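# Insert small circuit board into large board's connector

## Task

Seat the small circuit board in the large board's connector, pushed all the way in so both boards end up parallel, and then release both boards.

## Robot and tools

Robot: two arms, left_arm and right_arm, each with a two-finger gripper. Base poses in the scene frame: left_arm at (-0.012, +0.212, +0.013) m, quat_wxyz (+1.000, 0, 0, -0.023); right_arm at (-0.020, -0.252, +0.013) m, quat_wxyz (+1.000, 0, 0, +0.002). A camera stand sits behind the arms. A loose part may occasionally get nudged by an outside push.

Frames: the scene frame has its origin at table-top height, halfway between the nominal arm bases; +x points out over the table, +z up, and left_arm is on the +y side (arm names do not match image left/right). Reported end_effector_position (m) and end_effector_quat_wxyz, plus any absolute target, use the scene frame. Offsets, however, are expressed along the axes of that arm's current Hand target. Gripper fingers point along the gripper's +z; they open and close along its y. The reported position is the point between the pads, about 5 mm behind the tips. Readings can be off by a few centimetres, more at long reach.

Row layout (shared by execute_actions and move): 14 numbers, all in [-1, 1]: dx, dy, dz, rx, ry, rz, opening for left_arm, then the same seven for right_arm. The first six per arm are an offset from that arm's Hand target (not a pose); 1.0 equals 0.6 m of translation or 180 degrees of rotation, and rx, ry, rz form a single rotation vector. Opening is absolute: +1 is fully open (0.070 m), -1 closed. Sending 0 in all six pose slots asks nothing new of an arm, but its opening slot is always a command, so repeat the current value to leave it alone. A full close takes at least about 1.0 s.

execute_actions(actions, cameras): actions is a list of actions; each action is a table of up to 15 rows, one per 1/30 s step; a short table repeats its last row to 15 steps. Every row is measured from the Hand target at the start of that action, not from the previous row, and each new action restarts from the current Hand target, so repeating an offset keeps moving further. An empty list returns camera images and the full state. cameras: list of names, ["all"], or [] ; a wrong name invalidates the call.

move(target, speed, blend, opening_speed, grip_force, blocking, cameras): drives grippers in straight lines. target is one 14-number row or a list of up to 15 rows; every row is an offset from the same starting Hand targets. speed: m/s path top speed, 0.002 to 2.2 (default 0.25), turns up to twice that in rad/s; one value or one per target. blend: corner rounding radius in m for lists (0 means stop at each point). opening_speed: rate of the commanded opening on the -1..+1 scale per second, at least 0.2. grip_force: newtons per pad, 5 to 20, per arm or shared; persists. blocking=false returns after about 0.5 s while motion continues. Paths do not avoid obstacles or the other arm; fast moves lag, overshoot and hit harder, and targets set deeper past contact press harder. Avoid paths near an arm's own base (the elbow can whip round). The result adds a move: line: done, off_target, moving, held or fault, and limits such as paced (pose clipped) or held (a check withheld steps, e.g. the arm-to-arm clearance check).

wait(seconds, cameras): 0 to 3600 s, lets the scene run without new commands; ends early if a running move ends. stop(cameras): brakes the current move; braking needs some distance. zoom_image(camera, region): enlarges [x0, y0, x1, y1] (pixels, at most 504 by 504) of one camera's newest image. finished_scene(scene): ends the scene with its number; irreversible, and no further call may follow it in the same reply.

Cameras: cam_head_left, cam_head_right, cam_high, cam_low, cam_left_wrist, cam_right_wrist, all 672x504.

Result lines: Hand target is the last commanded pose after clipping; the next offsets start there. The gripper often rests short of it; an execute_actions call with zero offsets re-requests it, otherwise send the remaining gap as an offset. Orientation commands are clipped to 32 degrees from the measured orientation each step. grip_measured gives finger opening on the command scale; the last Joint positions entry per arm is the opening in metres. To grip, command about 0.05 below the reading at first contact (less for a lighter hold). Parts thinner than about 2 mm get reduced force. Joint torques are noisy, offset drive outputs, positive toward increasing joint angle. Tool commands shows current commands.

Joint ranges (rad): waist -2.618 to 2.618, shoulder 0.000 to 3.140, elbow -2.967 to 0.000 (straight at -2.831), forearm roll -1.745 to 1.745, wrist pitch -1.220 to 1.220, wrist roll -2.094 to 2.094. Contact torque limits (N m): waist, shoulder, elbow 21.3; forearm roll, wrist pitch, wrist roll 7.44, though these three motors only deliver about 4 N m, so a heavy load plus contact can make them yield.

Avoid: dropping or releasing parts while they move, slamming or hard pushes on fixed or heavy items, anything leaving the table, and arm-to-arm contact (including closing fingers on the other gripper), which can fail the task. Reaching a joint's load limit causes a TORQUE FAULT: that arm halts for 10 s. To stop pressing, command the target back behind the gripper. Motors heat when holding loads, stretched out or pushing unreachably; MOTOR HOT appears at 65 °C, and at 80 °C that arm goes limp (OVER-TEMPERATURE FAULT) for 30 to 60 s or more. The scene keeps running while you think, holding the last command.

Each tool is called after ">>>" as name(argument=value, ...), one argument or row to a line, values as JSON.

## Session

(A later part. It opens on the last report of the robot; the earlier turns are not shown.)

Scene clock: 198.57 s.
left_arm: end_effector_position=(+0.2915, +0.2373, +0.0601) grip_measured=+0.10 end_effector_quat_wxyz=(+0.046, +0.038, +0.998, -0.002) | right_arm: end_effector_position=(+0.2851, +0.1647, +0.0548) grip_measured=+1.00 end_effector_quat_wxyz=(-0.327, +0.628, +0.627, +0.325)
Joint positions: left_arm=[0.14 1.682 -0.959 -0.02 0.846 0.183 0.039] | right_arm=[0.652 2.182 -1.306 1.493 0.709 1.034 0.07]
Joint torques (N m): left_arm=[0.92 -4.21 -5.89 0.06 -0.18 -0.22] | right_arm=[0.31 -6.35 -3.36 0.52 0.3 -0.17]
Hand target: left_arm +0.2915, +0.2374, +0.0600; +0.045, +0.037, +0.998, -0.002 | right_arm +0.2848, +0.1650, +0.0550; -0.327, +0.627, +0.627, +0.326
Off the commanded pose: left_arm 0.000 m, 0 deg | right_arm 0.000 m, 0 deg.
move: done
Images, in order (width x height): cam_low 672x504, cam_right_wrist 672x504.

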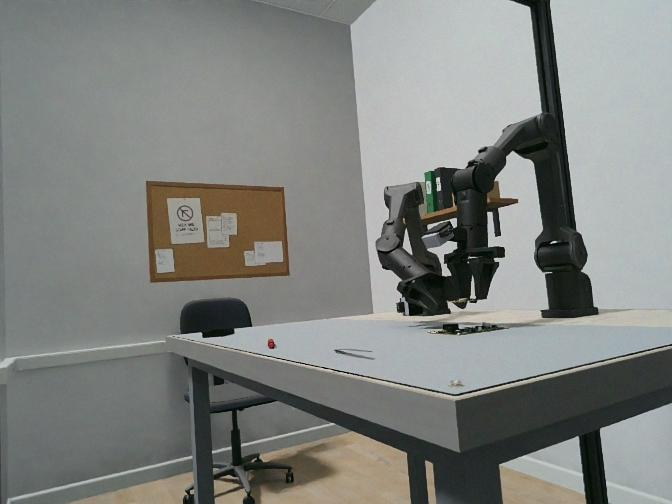

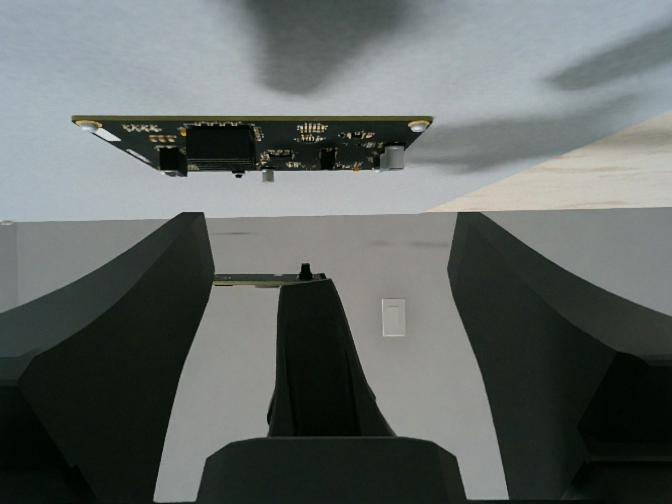

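>>> move(
  target=[
    [0.0221,-0.0024,0.0549,0,0.0056,0.0039,0.04,0,0,0,0,0,0,1],
  ],
  speed=0.1,
  cameras=["cam_right_wrist","cam_left_wrist"],
)

>>> zoom_image(
  camera="cam_right_wrist",
  region=[220, 100, 420, 260],
)

>>> zoom_image(
  camera="cam_left_wrist",
  region=[220, 120, 450, 300],
)

Scene clock: 211.80 s.
left_arm: end_effector_position=(+0.2805, +0.2369, +0.0253) grip_measured=+0.10 end_effector_quat_wxyz=(+0.035, +0.043, +0.998, -0.001) | right_arm: end_effector_position=(+0.2851, +0.1647, +0.0548) grip_measured=+1.00 end_effector_quat_wxyz=(-0.327, +0.628, +0.627, +0.326)
Joint positions: left_arm=[0.14 1.737 -0.867 -0.019 0.719 0.194 0.039] | right_arm=[0.652 2.182 -1.306 1.493 0.709 1.033 0.07]
Joint torques (N m): left_arm=[0.17 -5.83 -5.5 0.07 -0.11 0.09] | right_arm=[-0.82 -7.41 -2 0.51 0.35 -0.2]
Hand target: left_arm +0.2811, +0.2367, +0.0260; +0.036, +0.043, +0.998, -0.001 | right_arm +0.2848, +0.1650, +0.0550; -0.327, +0.627, +0.627, +0.326
Off the commanded pose: left_arm 0.001 m, 0 deg | right_arm 0.000 m, 0 deg.
move: done
Images, in order (width x height): cam_left_wrist 672x504, cam_right_wrist 672x504.

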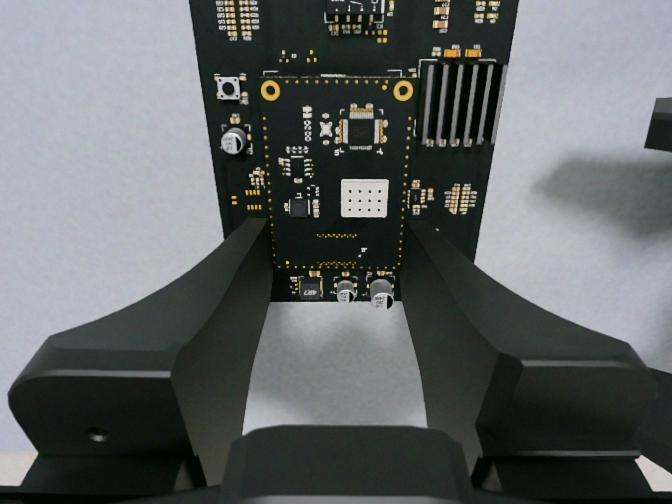

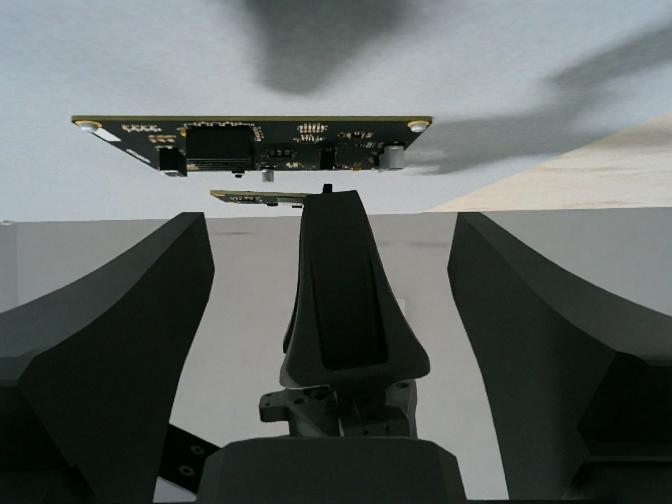

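Scaled by 2.520 from the camera's image (finer frame: 960x720).

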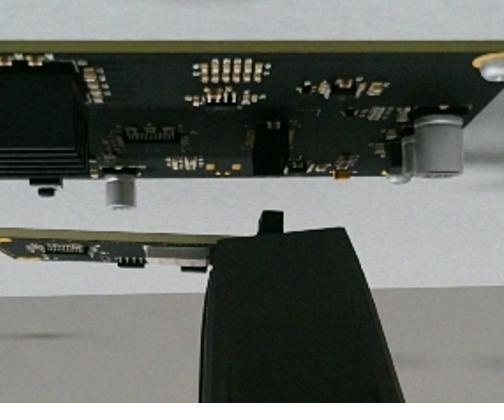

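Scaled by 2.191 from the camera's image (finer frame: 960x720).

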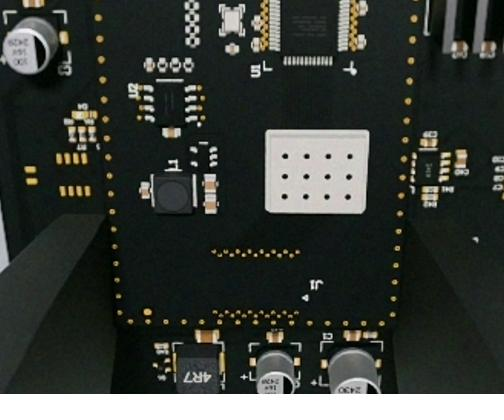

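>>> zoom_image(
  camera="cam_right_wrist",
  region=[200, 140, 350, 220],
)

>>> zoom_image(
  camera="cam_left_wrist",
  region=[240, 50, 430, 130],
)

Scaled by 3.360 from the camera's image (finer frame: 960x720).

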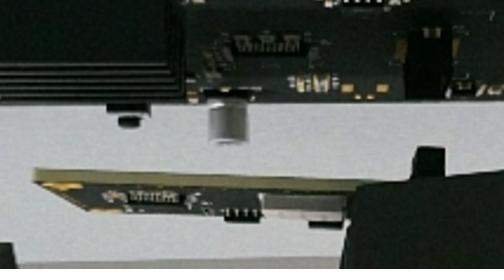

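Scaled by 2.653 from the camera's image (finer frame: 960x720).

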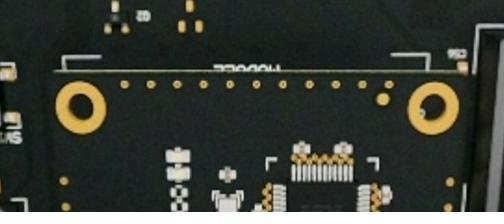

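>>> move(
  target=[
    [0.0006,0.0018,0.0083,0,-0.0111,0,0.04,0,0,0,0,0,0,1],
  ],
  speed=0.05,
  cameras=["cam_right_wrist","cam_left_wrist"],
)

>>> zoom_image(
  camera="cam_right_wrist",
  region=[200, 110, 350, 220],
)

>>> zoom_image(
  camera="cam_left_wrist",
  region=[240, 50, 430, 130],
)

Scene clock: 244.50 s.
left_arm: end_effector_position=(+0.2813, +0.2376, +0.0209) grip_measured=+0.10 end_effector_quat_wxyz=(+0.054, +0.044, +0.998, -0.002) | right_arm: end_effector_position=(+0.2851, +0.1647, +0.0548) grip_measured=+1.00 end_effector_quat_wxyz=(-0.327, +0.628, +0.627, +0.326)
Joint positions: left_arm=[0.147 1.729 -0.828 -0.032 0.651 0.214 0.039] | right_arm=[0.652 2.182 -1.306 1.493 0.709 1.033 0.07]
Joint torques (N m): left_arm=[1.04 -5.54 -4.5 -0.06 -0.16 -0.01] | right_arm=[-0.5 -7.66 -2.32 0.55 0.31 -0.16]
Motor temperatures (°C): left_arm=[24 25 23 26 27 28] | right_arm=[23 28 29 28 29 28]
Hand target: left_arm +0.2812, +0.2378, +0.0210; +0.054, +0.043, +0.998, -0.002 | right_arm +0.2848, +0.1650, +0.0550; -0.327, +0.627, +0.627, +0.326
Off the commanded pose: left_arm 0.000 m, 0 deg | right_arm 0.000 m, 0 deg.
move: done
Images, in order (width x height): cam_left_wrist 672x504, cam_right_wrist 672x504.

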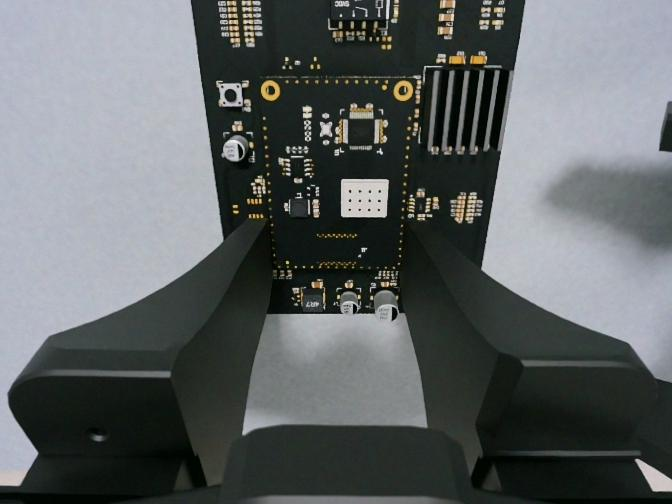

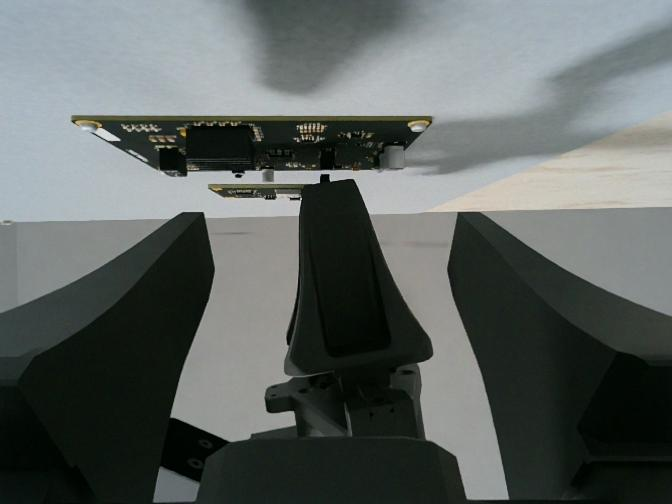

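Scaled by 3.360 from the camera's image (finer frame: 960x720).

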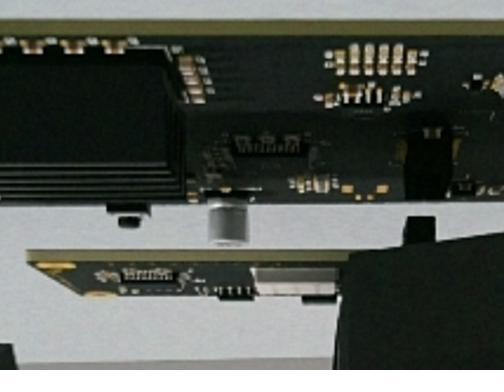

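Scaled by 2.653 from the camera's image (finer frame: 960x720).

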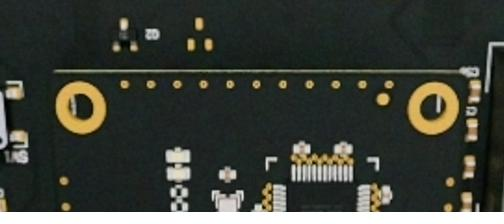

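>>> move(
  target=[
    [0.0027,-0.0002,0.0014,0,0,0,0.04,0,0,0,0,0,0,1],
  ],
  speed=0.05,
  cameras=["cam_right_wrist","cam_left_wrist"],
)

>>> zoom_image(
  camera="cam_right_wrist",
  region=[200, 110, 350, 220],
)

>>> zoom_image(
  camera="cam_left_wrist",
  region=[240, 50, 430, 130],
)

Scene clock: 253.63 s.
left_arm: end_effector_position=(+0.2798, +0.2378, +0.0199) grip_measured=+0.10 end_effector_quat_wxyz=(+0.054, +0.043, +0.998, -0.002) | right_arm: end_effector_position=(+0.2851, +0.1647, +0.0548) grip_measured=+1.00 end_effector_quat_wxyz=(-0.327, +0.628, +0.627, +0.326)
Joint positions: left_arm=[0.148 1.727 -0.821 -0.032 0.647 0.214 0.039] | right_arm=[0.652 2.182 -1.306 1.493 0.709 1.033 0.07]
Joint torques (N m): left_arm=[0.98 -5.53 -3.73 -0.1 -0.46 0.13] | right_arm=[-0.09 -7.66 -2.35 0.52 0.37 -0.17]
Hand target: left_arm +0.2797, +0.2378, +0.0200; +0.054, +0.043, +0.998, -0.002 | right_arm +0.2848, +0.1650, +0.0549; -0.327, +0.627, +0.627, +0.326
Off the commanded pose: left_arm 0.000 m, 0 deg | right_arm 0.000 m, 0 deg.
move: done
Images, in order (width x height): cam_left_wrist 672x504, cam_right_wrist 672x504.

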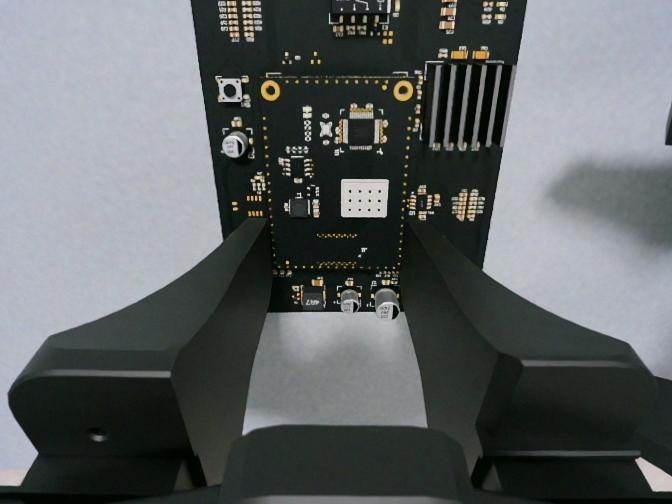

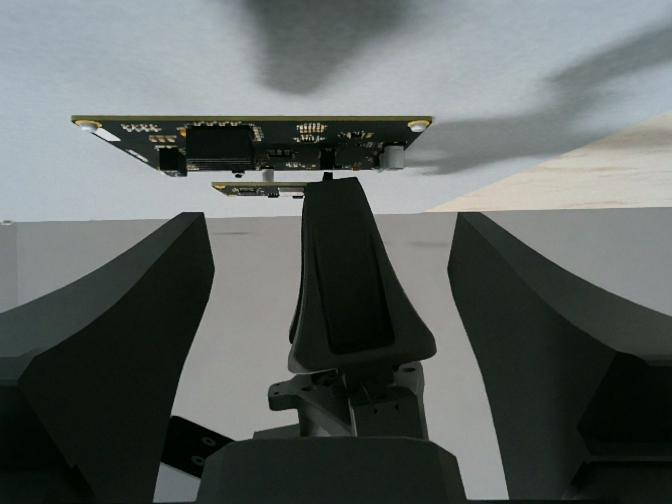

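Scaled by 3.360 from the camera's image (finer frame: 960x720).

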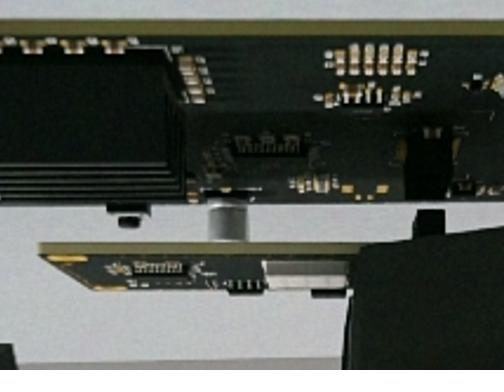

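Scaled by 2.653 from the camera's image (finer frame: 960x720).

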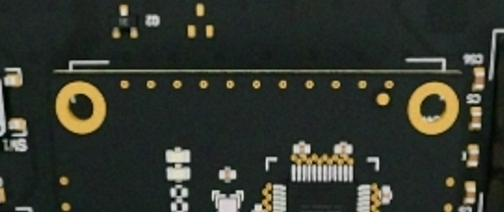

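>>> move(
  target=[
    [0.0007,0,0.0066,0,0,0,0.04,0,0,0,0,0,0,1],
  ],
  speed=0.03,
  cameras=["cam_right_wrist","cam_left_wrist"],
)

>>> zoom_image(
  camera="cam_right_wrist",
  region=[200, 110, 350, 220],
)

>>> zoom_image(
  camera="cam_left_wrist",
  region=[240, 50, 430, 130],
)

Scene clock: 258.27 s.
left_arm: end_effector_position=(+0.2800, +0.2378, +0.0162) grip_measured=+0.10 end_effector_quat_wxyz=(+0.055, +0.044, +0.998, -0.002) | right_arm: end_effector_position=(+0.2851, +0.1647, +0.0548) grip_measured=+1.00 end_effector_quat_wxyz=(-0.327, +0.628, +0.627, +0.326)
Joint positions: left_arm=[0.148 1.737 -0.814 -0.033 0.628 0.216 0.039] | right_arm=[0.652 2.182 -1.306 1.493 0.709 1.033 0.07]
Joint torques (N m): left_arm=[0.44 -4.19 -4.46 -0.12 -0.17 0.09] | right_arm=[-0.75 -7.66 -2.21 0.53 0.34 -0.16]
Hand target: left_arm +0.2797, +0.2378, +0.0160; +0.054, +0.043, +0.998, -0.002 | right_arm +0.2848, +0.1650, +0.0549; -0.327, +0.627, +0.627, +0.326
Off the commanded pose: left_arm 0.000 m, 0 deg | right_arm 0.000 m, 0 deg.
move: done
Images, in order (width x height): cam_left_wrist 672x504, cam_right_wrist 672x504.

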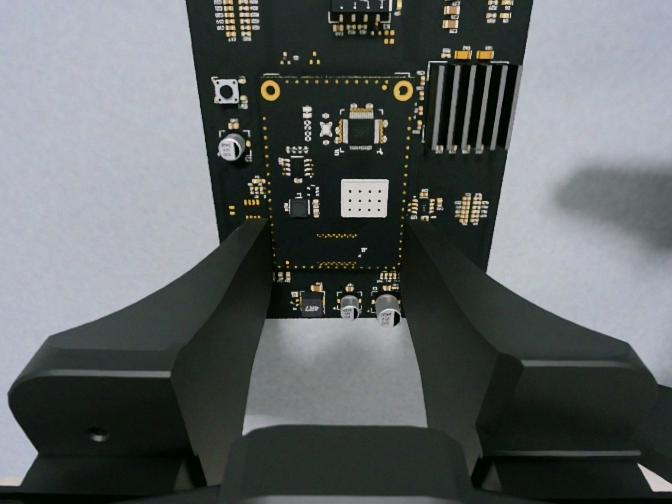

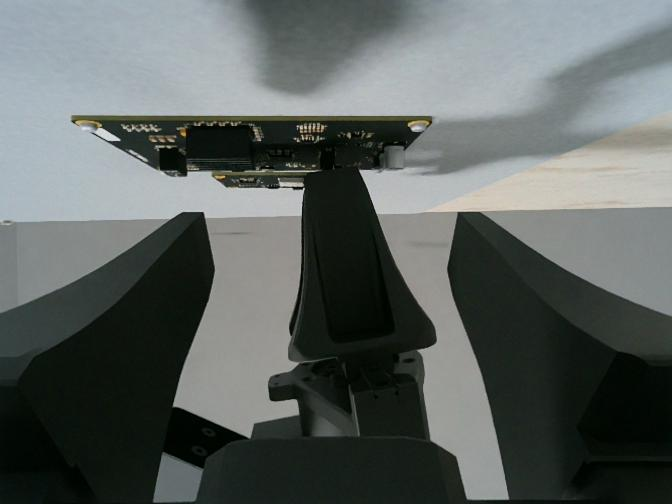

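Scaled by 3.360 from the camera's image (finer frame: 960x720).

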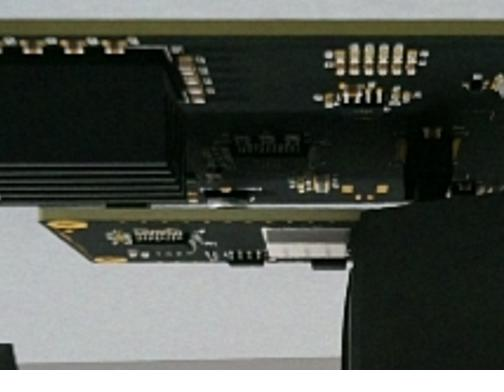

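Scaled by 2.653 from the camera's image (finer frame: 960x720).

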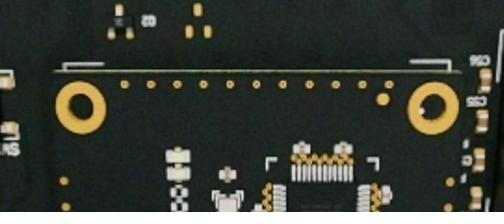

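>>> move(
  target=[
    [0.0006,0,0.005,0,0,0,0.04,0,0,0,0,0,0,1],
  ],
  speed=0.03,
  cameras=["cam_right_wrist","cam_left_wrist"],
)

>>> zoom_image(
  camera="cam_right_wrist",
  region=[200, 110, 350, 220],
)

>>> zoom_image(
  camera="cam_left_wrist",
  region=[240, 50, 430, 130],
)

Scene clock: 261.70 s.
left_arm: end_effector_position=(+0.2797, +0.2377, +0.0131) grip_measured=+0.10 end_effector_quat_wxyz=(+0.053, +0.043, +0.998, -0.002) | right_arm: end_effector_position=(+0.2851, +0.1647, +0.0548) grip_measured=+1.00 end_effector_quat_wxyz=(-0.327, +0.628, +0.627, +0.326)
Joint positions: left_arm=[0.148 1.746 -0.811 -0.034 0.619 0.216 0.039] | right_arm=[0.652 2.182 -1.306 1.493 0.709 1.033 0.07]
Joint torques (N m): left_arm=[0.57 -4.43 -3.88 -0.1 -1.28 0.13] | right_arm=[-0.71 -7.43 -2.27 0.47 0.27 -0.1]
Hand target: left_arm +0.2797, +0.2378, +0.0130; +0.054, +0.043, +0.998, -0.002 | right_arm +0.2848, +0.1650, +0.0549; -0.327, +0.627, +0.627, +0.326
Off the commanded pose: left_arm 0.000 m, 0 deg | right_arm 0.000 m, 0 deg.
move: done
Images, in order (width x height): cam_left_wrist 672x504, cam_right_wrist 672x504.

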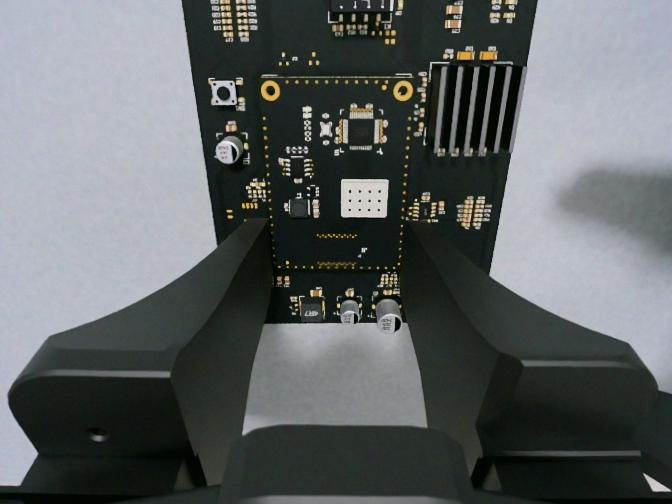

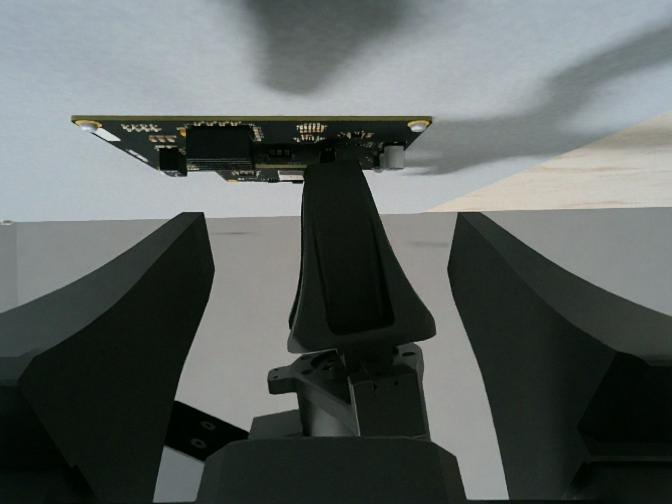

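Scaled by 3.360 from the camera's image (finer frame: 960x720).

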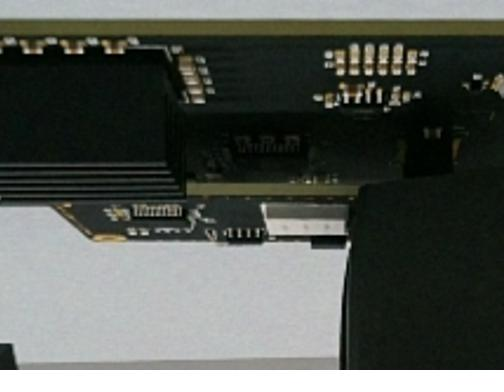

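Scaled by 2.653 from the camera's image (finer frame: 960x720).

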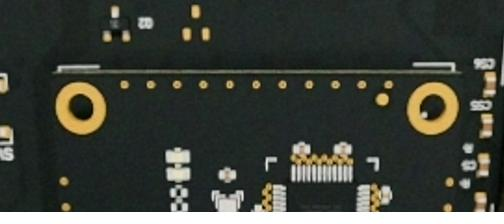

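>>> move(
  target=[
    [0.0006,0,0.005,0,0,0,0.04,0,0,0,0,0,0,1],
  ],
  speed=0.03,
  cameras=["cam_right_wrist","cam_left_wrist"],
)

>>> zoom_image(
  camera="cam_right_wrist",
  region=[200, 110, 350, 220],
)

>>> zoom_image(
  camera="cam_left_wrist",
  region=[240, 50, 430, 130],
)

Scene clock: 266.50 s.
left_arm: end_effector_position=(+0.2800, +0.2377, +0.0103) grip_measured=+0.11 end_effector_quat_wxyz=(+0.054, +0.043, +0.998, -0.002) | right_arm: end_effector_position=(+0.2851, +0.1647, +0.0548) grip_measured=+1.00 end_effector_quat_wxyz=(-0.327, +0.628, +0.627, +0.326)
Joint positions: left_arm=[0.148 1.752 -0.805 -0.035 0.604 0.217 0.039] | right_arm=[0.652 2.182 -1.306 1.493 0.709 1.033 0.07]
Joint torques (N m): left_arm=[1.55 -1.45 -3.17 0.37 -1.39 0.15] | right_arm=[-0.47 -7.75 -2.1 0.55 0.26 -0.06]
Hand target: left_arm +0.2797, +0.2378, +0.0099; +0.054, +0.043, +0.998, -0.002 | right_arm +0.2848, +0.1650, +0.0549; -0.327, +0.627, +0.627, +0.326
Off the commanded pose: left_arm 0.001 m, 0 deg | right_arm 0.000 m, 0 deg.
move: done
Images, in order (width x height): cam_left_wrist 672x504, cam_right_wrist 672x504.

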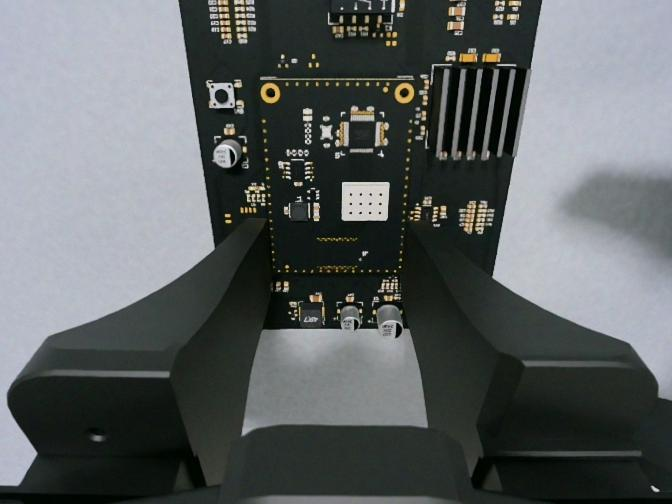

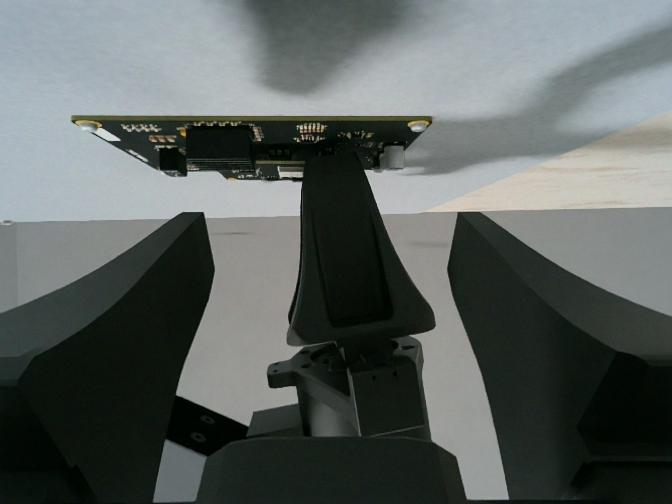

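Scaled by 3.360 from the camera's image (finer frame: 960x720).

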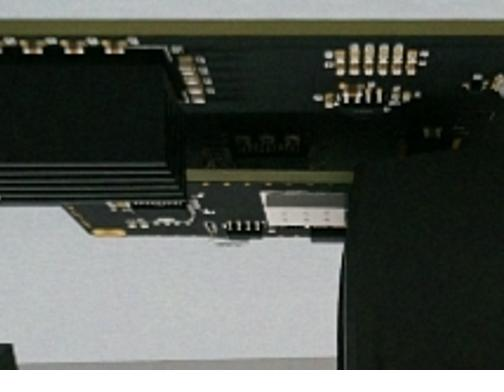

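Scaled by 2.653 from the camera's image (finer frame: 960x720).

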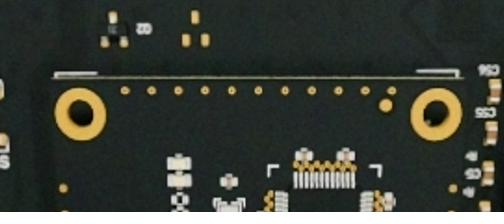

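>>> move(
  target=[
    [0.0004,0,0.0035,0,0,0,0.04,0,0,0,0,0,0,1],
  ],
  speed=0.03,
  cameras=["cam_right_wrist","cam_left_wrist"],
)

>>> zoom_image(
  camera="cam_right_wrist",
  region=[200, 110, 350, 220],
)

>>> zoom_image(
  camera="cam_left_wrist",
  region=[240, 50, 430, 130],
)

Scene clock: 272.47 s.
left_arm: end_effector_position=(+0.2795, +0.2377, +0.0079) grip_measured=+0.11 end_effector_quat_wxyz=(+0.054, +0.044, +0.998, -0.002) | right_arm: end_effector_position=(+0.2851, +0.1647, +0.0548) grip_measured=+1.00 end_effector_quat_wxyz=(-0.327, +0.628, +0.627, +0.326)
Joint positions: left_arm=[0.148 1.758 -0.801 -0.035 0.595 0.218 0.039] | right_arm=[0.652 2.182 -1.306 1.493 0.709 1.033 0.07]
Joint torques (N m): left_arm=[2.27 -0.58 -1.07 0.54 0.13 0.2] | right_arm=[-0.67 -7.56 -2.18 0.53 0.28 -0.12]
Hand target: left_arm +0.2796, +0.2378, +0.0078; +0.054, +0.043, +0.998, -0.002 | right_arm +0.2848, +0.1650, +0.0549; -0.327, +0.627, +0.627, +0.326
Off the commanded pose: left_arm 0.000 m, 0 deg | right_arm 0.000 m, 0 deg.
move: done
Images, in order (width x height): cam_left_wrist 672x504, cam_right_wrist 672x504.

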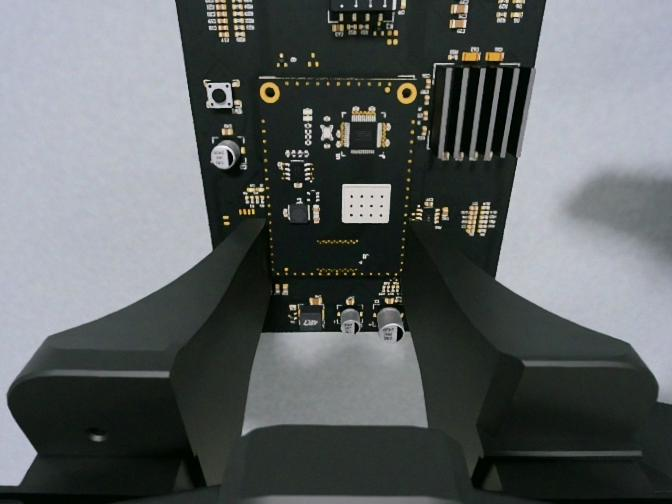

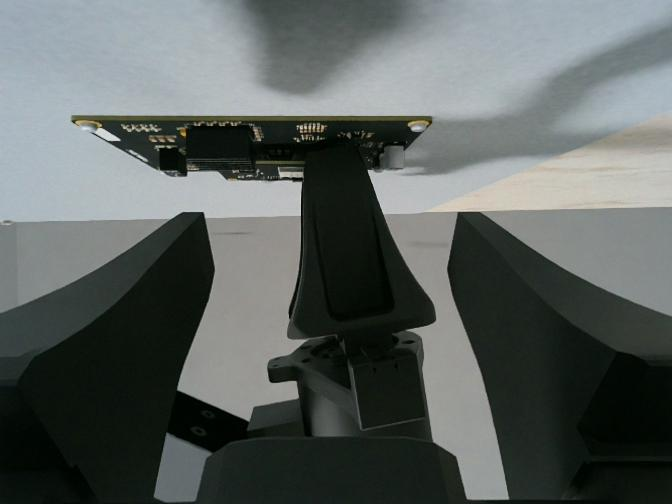

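Scaled by 3.360 from the camera's image (finer frame: 960x720).

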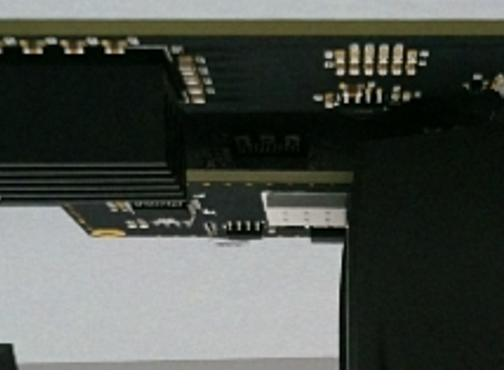

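Scaled by 2.653 from the camera's image (finer frame: 960x720).

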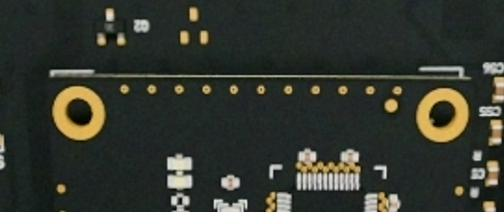

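>>> move(
  target=[
    [0,0,0,0,0,0,0.3,0,0,0,0,0,0,1],
    [0,0,-0.06,0,0,0,0.3,0,0,0,0,0,0,1],
  ],
  speed=0.1,
  opening_speed=1.5,
  cameras=["cam_right_wrist","cam_left_wrist"],
)

>>> zoom_image(
  camera="cam_right_wrist",
  region=[200, 110, 350, 220],
)

>>> zoom_image(
  camera="cam_left_wrist",
  region=[240, 50, 430, 290],
)

Scene clock: 279.17 s.
left_arm: end_effector_position=(+0.2761, +0.2379, +0.0442) grip_measured=+0.30 end_effector_quat_wxyz=(+0.054, +0.044, +0.998, -0.002) | right_arm: end_effector_position=(+0.2851, +0.1647, +0.0548) grip_measured=+1.00 end_effector_quat_wxyz=(-0.327, +0.628, +0.627, +0.326)
Joint positions: left_arm=[0.15 1.656 -0.848 -0.029 0.743 0.214 0.045] | right_arm=[0.652 2.182 -1.306 1.493 0.709 1.033 0.07]
Joint torques (N m): left_arm=[0.91 -3.75 -4.59 0.07 -0.47 -0.24] | right_arm=[-0.65 -7.96 -2.29 0.49 0.29 -0.03]
Hand target: left_arm +0.2758, +0.2381, +0.0436; +0.054, +0.043, +0.998, -0.002 | right_arm +0.2848, +0.1650, +0.0549; -0.327, +0.627, +0.627, +0.326
Off the commanded pose: left_arm 0.001 m, 0 deg | right_arm 0.000 m, 0 deg.
move: done
Images, in order (width x height): cam_left_wrist 672x504, cam_right_wrist 672x504.

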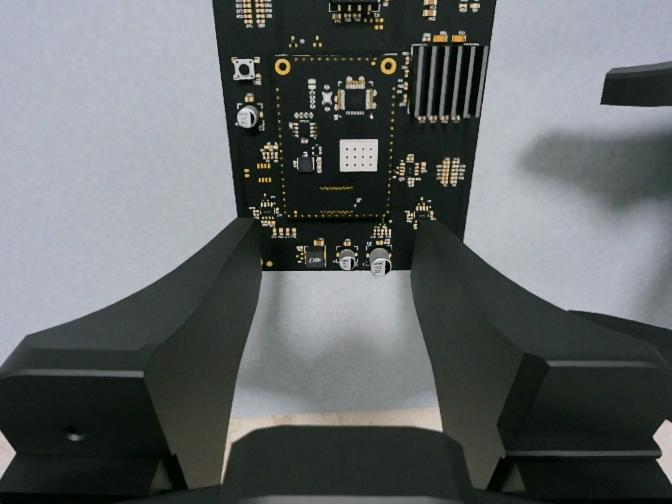

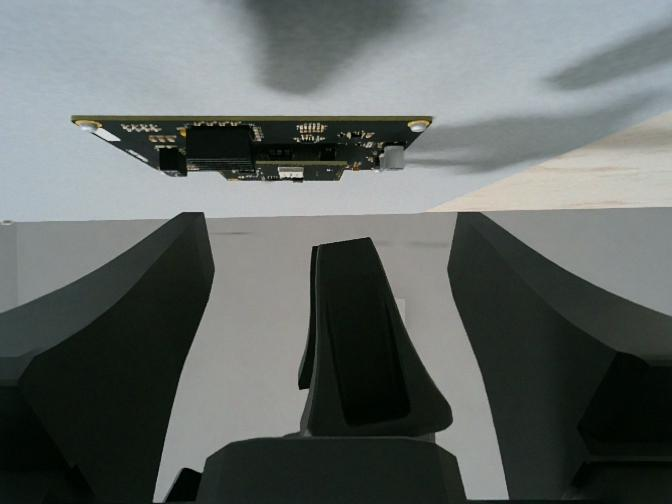

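Scaled by 3.360 from the camera's image (finer frame: 960x720).

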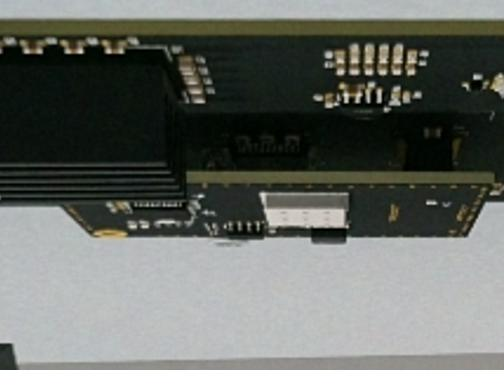

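Scaled by 2.100 from the camera's image (finer frame: 960x720).

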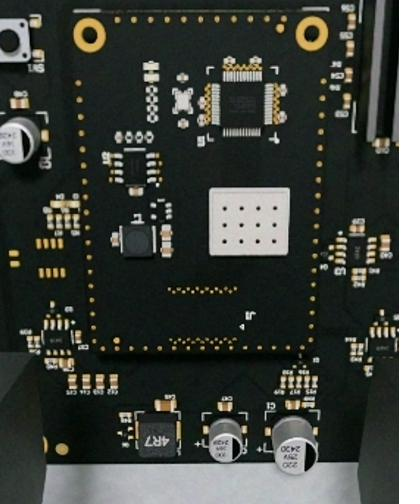

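>>> move(
  target=[
    [0,0,0,0,0,0,-1,0,0,0,0,0,0,1],
    [0,0,0.045,0,0,0,-1,0,0,0,0,0,0,1],
    [0,0,0.053,0,0,0,-1,0,0,0,0,0,0,1],
  ],
  speed=[0.1,0.1,0.03],
  cameras=["cam_right_wrist","cam_left_wrist"],
)

>>> zoom_image(
  camera="cam_right_wrist",
  region=[200, 110, 350, 220],
)

Scene clock: 286.20 s.
left_arm: end_effector_position=(+0.2792, +0.2381, +0.0135) grip_measured=-1.00 end_effector_quat_wxyz=(+0.054, +0.043, +0.998, -0.002) | right_arm: end_effector_position=(+0.2851, +0.1647, +0.0548) grip_measured=+1.00 end_effector_quat_wxyz=(-0.327, +0.628, +0.627, +0.326)
Joint positions: left_arm=[0.149 1.742 -0.808 -0.033 0.618 0.217 0] | right_arm=[0.652 2.182 -1.306 1.493 0.709 1.033 0.07]
Joint torques (N m): left_arm=[-0.06 0.34 -2.42 -0.19 -2.63 0.14] | right_arm=[-0.57 -7.77 -2.3 0.53 0.29 -0.1]
Hand target: left_arm +0.2792, +0.2379, +0.0120; +0.054, +0.043, +0.998, -0.002 | right_arm +0.2848, +0.1650, +0.0549; -0.327, +0.627, +0.627, +0.326
Off the commanded pose: left_arm 0.002 m, 0 deg | right_arm 0.000 m, 0 deg.
move: done
Images, in order (width x height): cam_left_wrist 672x504, cam_right_wrist 672x504.

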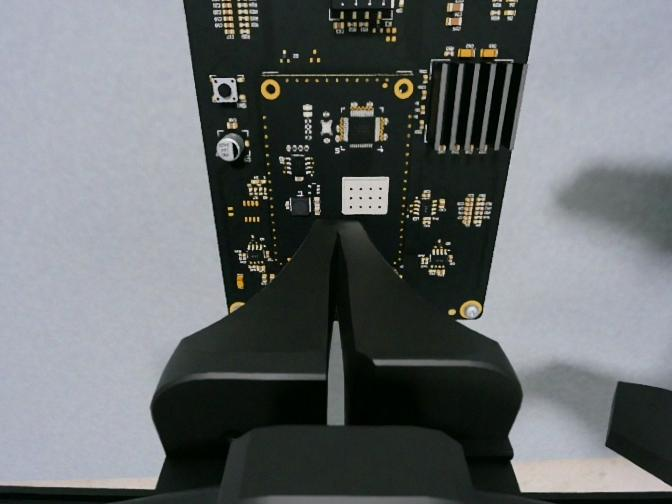

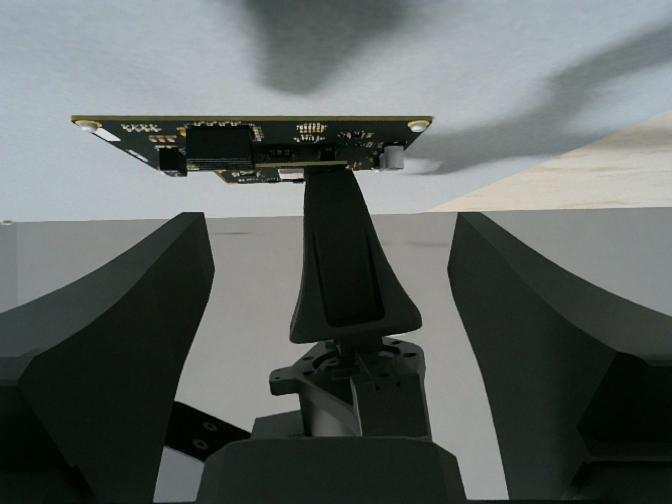

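Scaled by 3.360 from the camera's image (finer frame: 960x720).

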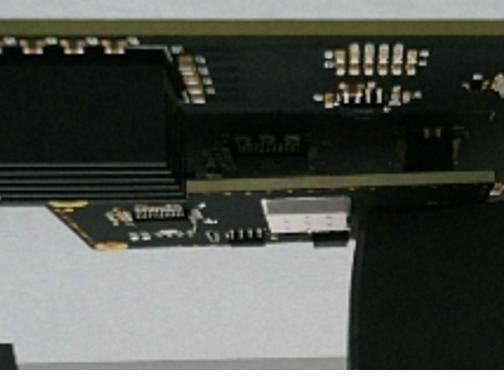

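>>> move(
  target=[
    [0,0,-0.02,0,0.033,0,-1,0,0,0,0,0,0,1],
  ],
  speed=0.08,
  cameras=["cam_right_wrist","cam_left_wrist"],
)

>>> zoom_image(
  camera="cam_right_wrist",
  region=[200, 110, 350, 220],
)

Scene clock: 293.60 s.
left_arm: end_effector_position=(+0.2781, +0.2378, +0.0237) grip_measured=-1.00 end_effector_quat_wxyz=(+0.002, +0.043, +0.999, +0.000) | right_arm: end_effector_position=(+0.2851, +0.1647, +0.0548) grip_measured=+1.00 end_effector_quat_wxyz=(-0.327, +0.628, +0.627, +0.326)
Joint positions: left_arm=[0.134 1.775 -0.917 -0.001 0.797 0.176 0] | right_arm=[0.652 2.182 -1.306 1.493 0.709 1.033 0.07]
Joint torques (N m): left_arm=[0.46 -5.37 -4.53 0.05 -0.26 -0.12] | right_arm=[-0.5 -7.64 -2.34 0.56 0.3 -0.02]
Motor temperatures (°C): left_arm=[24 25 23 26 36 28] | right_arm=[23 29 28 28 29 28]
Hand target: left_arm +0.2779, +0.2380, +0.0239; +0.002, +0.043, +0.999, +0.000 | right_arm +0.2848, +0.1650, +0.0549; -0.327, +0.627, +0.627, +0.326
Off the commanded pose: left_arm 0.000 m, 0 deg | right_arm 0.000 m, 0 deg.
move: done
Images, in order (width x height): cam_left_wrist 672x504, cam_right_wrist 672x504.

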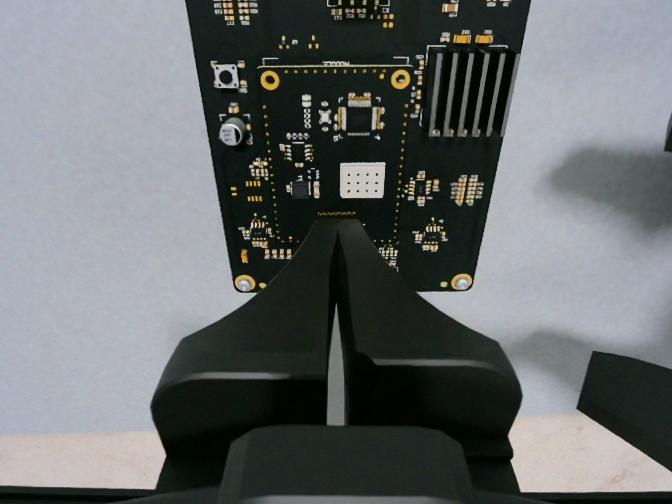

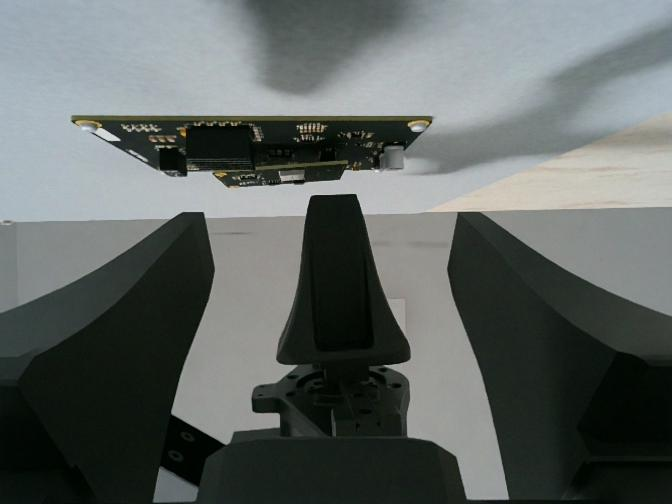

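Scaled by 3.360 from the camera's image (finer frame: 960x720).

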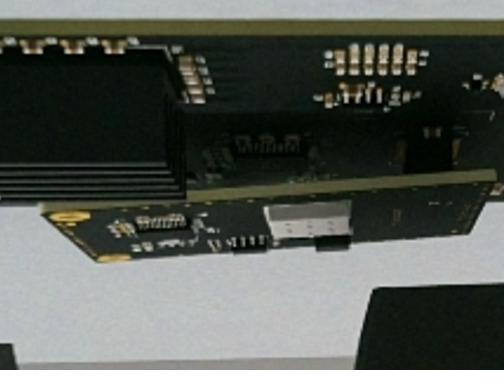

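>>> move(
  target=[
    [-0.0033,0,0.013,0,0,0,-1,0,0,0,0,0,0,1],
    [-0.0033,0,0.0228,0,0,0,-1,0,0,0,0,0,0,1],
  ],
  speed=[0.08,0.02],
  blend=[0.003,0],
  cameras=["cam_right_wrist","cam_left_wrist"],
)

>>> zoom_image(
  camera="cam_right_wrist",
  region=[200, 110, 350, 220],
)

Scene clock: 298.07 s.
left_arm: end_effector_position=(+0.2801, +0.2381, +0.0130) grip_measured=-1.00 end_effector_quat_wxyz=(+0.003, +0.043, +0.999, +0.000) | right_arm: end_effector_position=(+0.2851, +0.1647, +0.0548) grip_measured=+1.00 end_effector_quat_wxyz=(-0.327, +0.628, +0.627, +0.326)
Joint positions: left_arm=[0.134 1.805 -0.907 0 0.754 0.176 0] | right_arm=[0.652 2.182 -1.306 1.493 0.709 1.033 0.07]
Joint torques (N m): left_arm=[-0.29 3.91 -0.52 -0.11 -4.27 -0.24] | right_arm=[-0.88 -7.59 -2.36 0.54 0.24 0.03]
Hand target: left_arm +0.2799, +0.2378, +0.0103; +0.002, +0.043, +0.999, +0.000 | right_arm +0.2848, +0.1650, +0.0549; -0.327, +0.627, +0.627, +0.326
Off the commanded pose: left_arm 0.003 m, 0 deg | right_arm 0.000 m, 0 deg.
move: done; blend cut to 0.0029 m at target 1
Images, in order (width x height): cam_left_wrist 672x504, cam_right_wrist 672x504.

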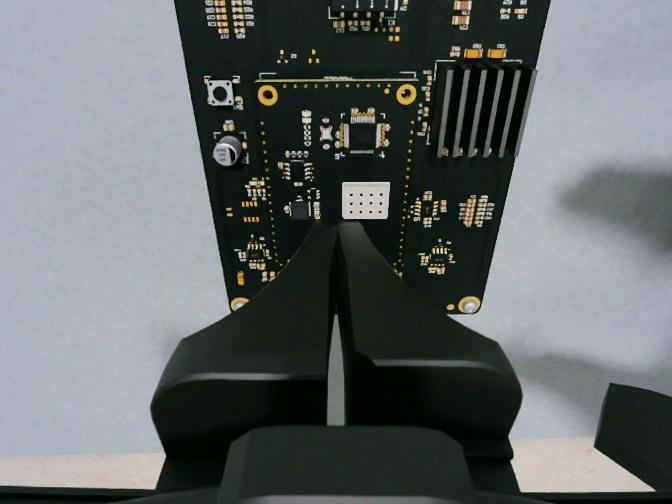

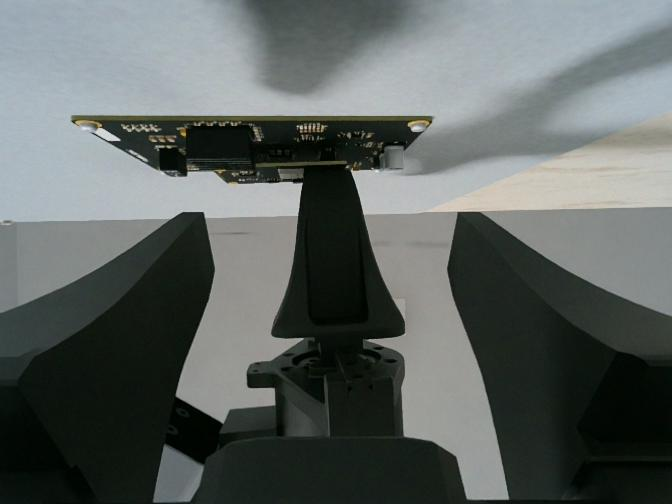

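Scaled by 3.360 from the camera's image (finer frame: 960x720).

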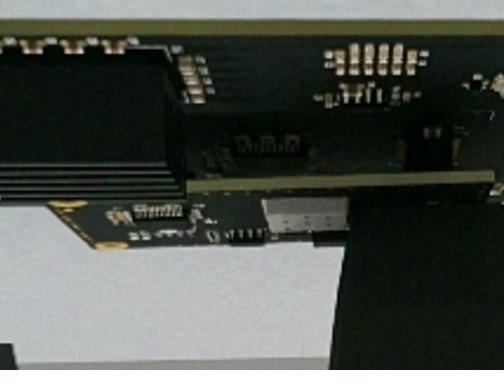

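>>> move(
  target=[
    [0,0,-0.015,0,0,0,-1,0,0,0,0,0,0,1],
    [-0.022,0,-0.012,0,0,0,-1,0,0,0,0,0,0,1],
    [-0.022,0,-0.004,0,0,0,-1,0,0,0,0,0,0,1],
  ],
  speed=[0.08,0.08,0.02],
  blend=[0.003,0.003,0],
  cameras=["cam_right_wrist","cam_left_wrist"],
)

>>> zoom_image(
  camera="cam_right_wrist",
  region=[200, 110, 350, 220],
)

Scene clock: 314.17 s.
left_arm: end_effector_position=(+0.2822, +0.2350, +0.0137) grip_measured=-1.00 end_effector_quat_wxyz=(-0.022, +0.044, +0.999, -0.003) | right_arm: end_effector_position=(+0.2851, +0.1647, +0.0548) grip_measured=+1.00 end_effector_quat_wxyz=(-0.327, +0.628, +0.627, +0.326)
Joint positions: left_arm=[0.124 1.84 -0.965 -0.001 0.827 0.167 0] | right_arm=[0.652 2.182 -1.306 1.493 0.709 1.033 0.07]
Joint torques (N m): left_arm=[1.41 -0.94 -8.18 0.19 -5.82 -0.02] | right_arm=[-0.48 -7.53 -2.33 0.46 0.25 0.03]
Motor temperatures (°C): left_arm=[25 26 22 29 53 28] | right_arm=[23 29 28 28 29 28]
Hand target: left_arm +0.2931, +0.2367, +0.0127; +0.002, +0.043, +0.999, +0.000 | right_arm +0.2848, +0.1650, +0.0549; -0.327, +0.627, +0.627, +0.326
Off the commanded pose: left_arm 0.011 m, 3 deg | right_arm 0.000 m, 0 deg.
move: off_target (left_arm); blend cut to 0.0024 m at target 2
Images, in order (width x height): cam_left_wrist 672x504, cam_right_wrist 672x504.

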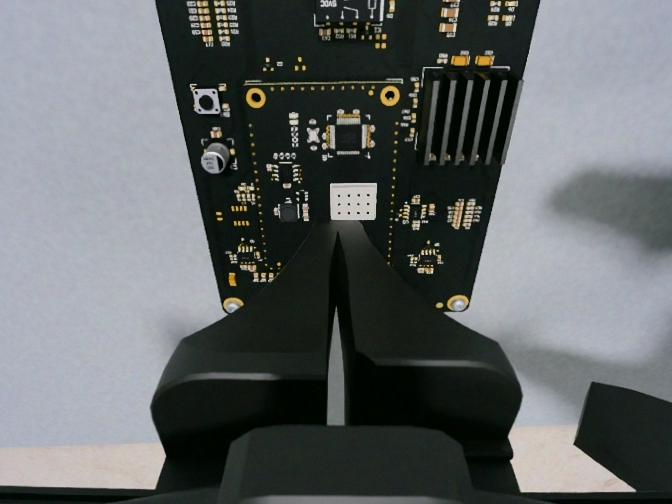

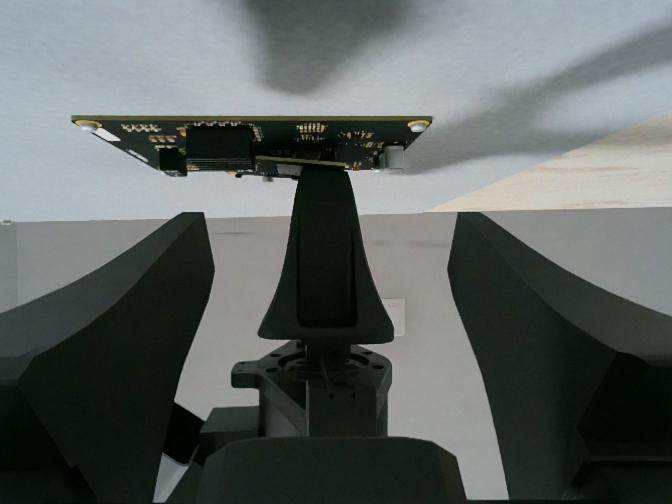

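Scaled by 3.360 from the camera's image (finer frame: 960x720).

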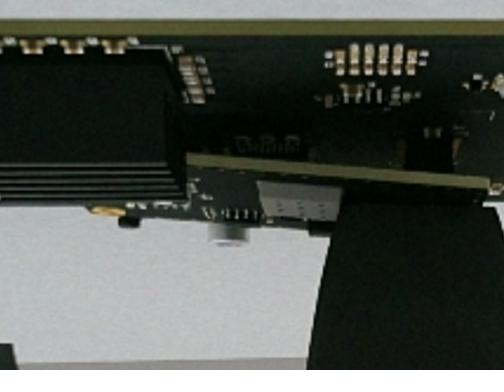

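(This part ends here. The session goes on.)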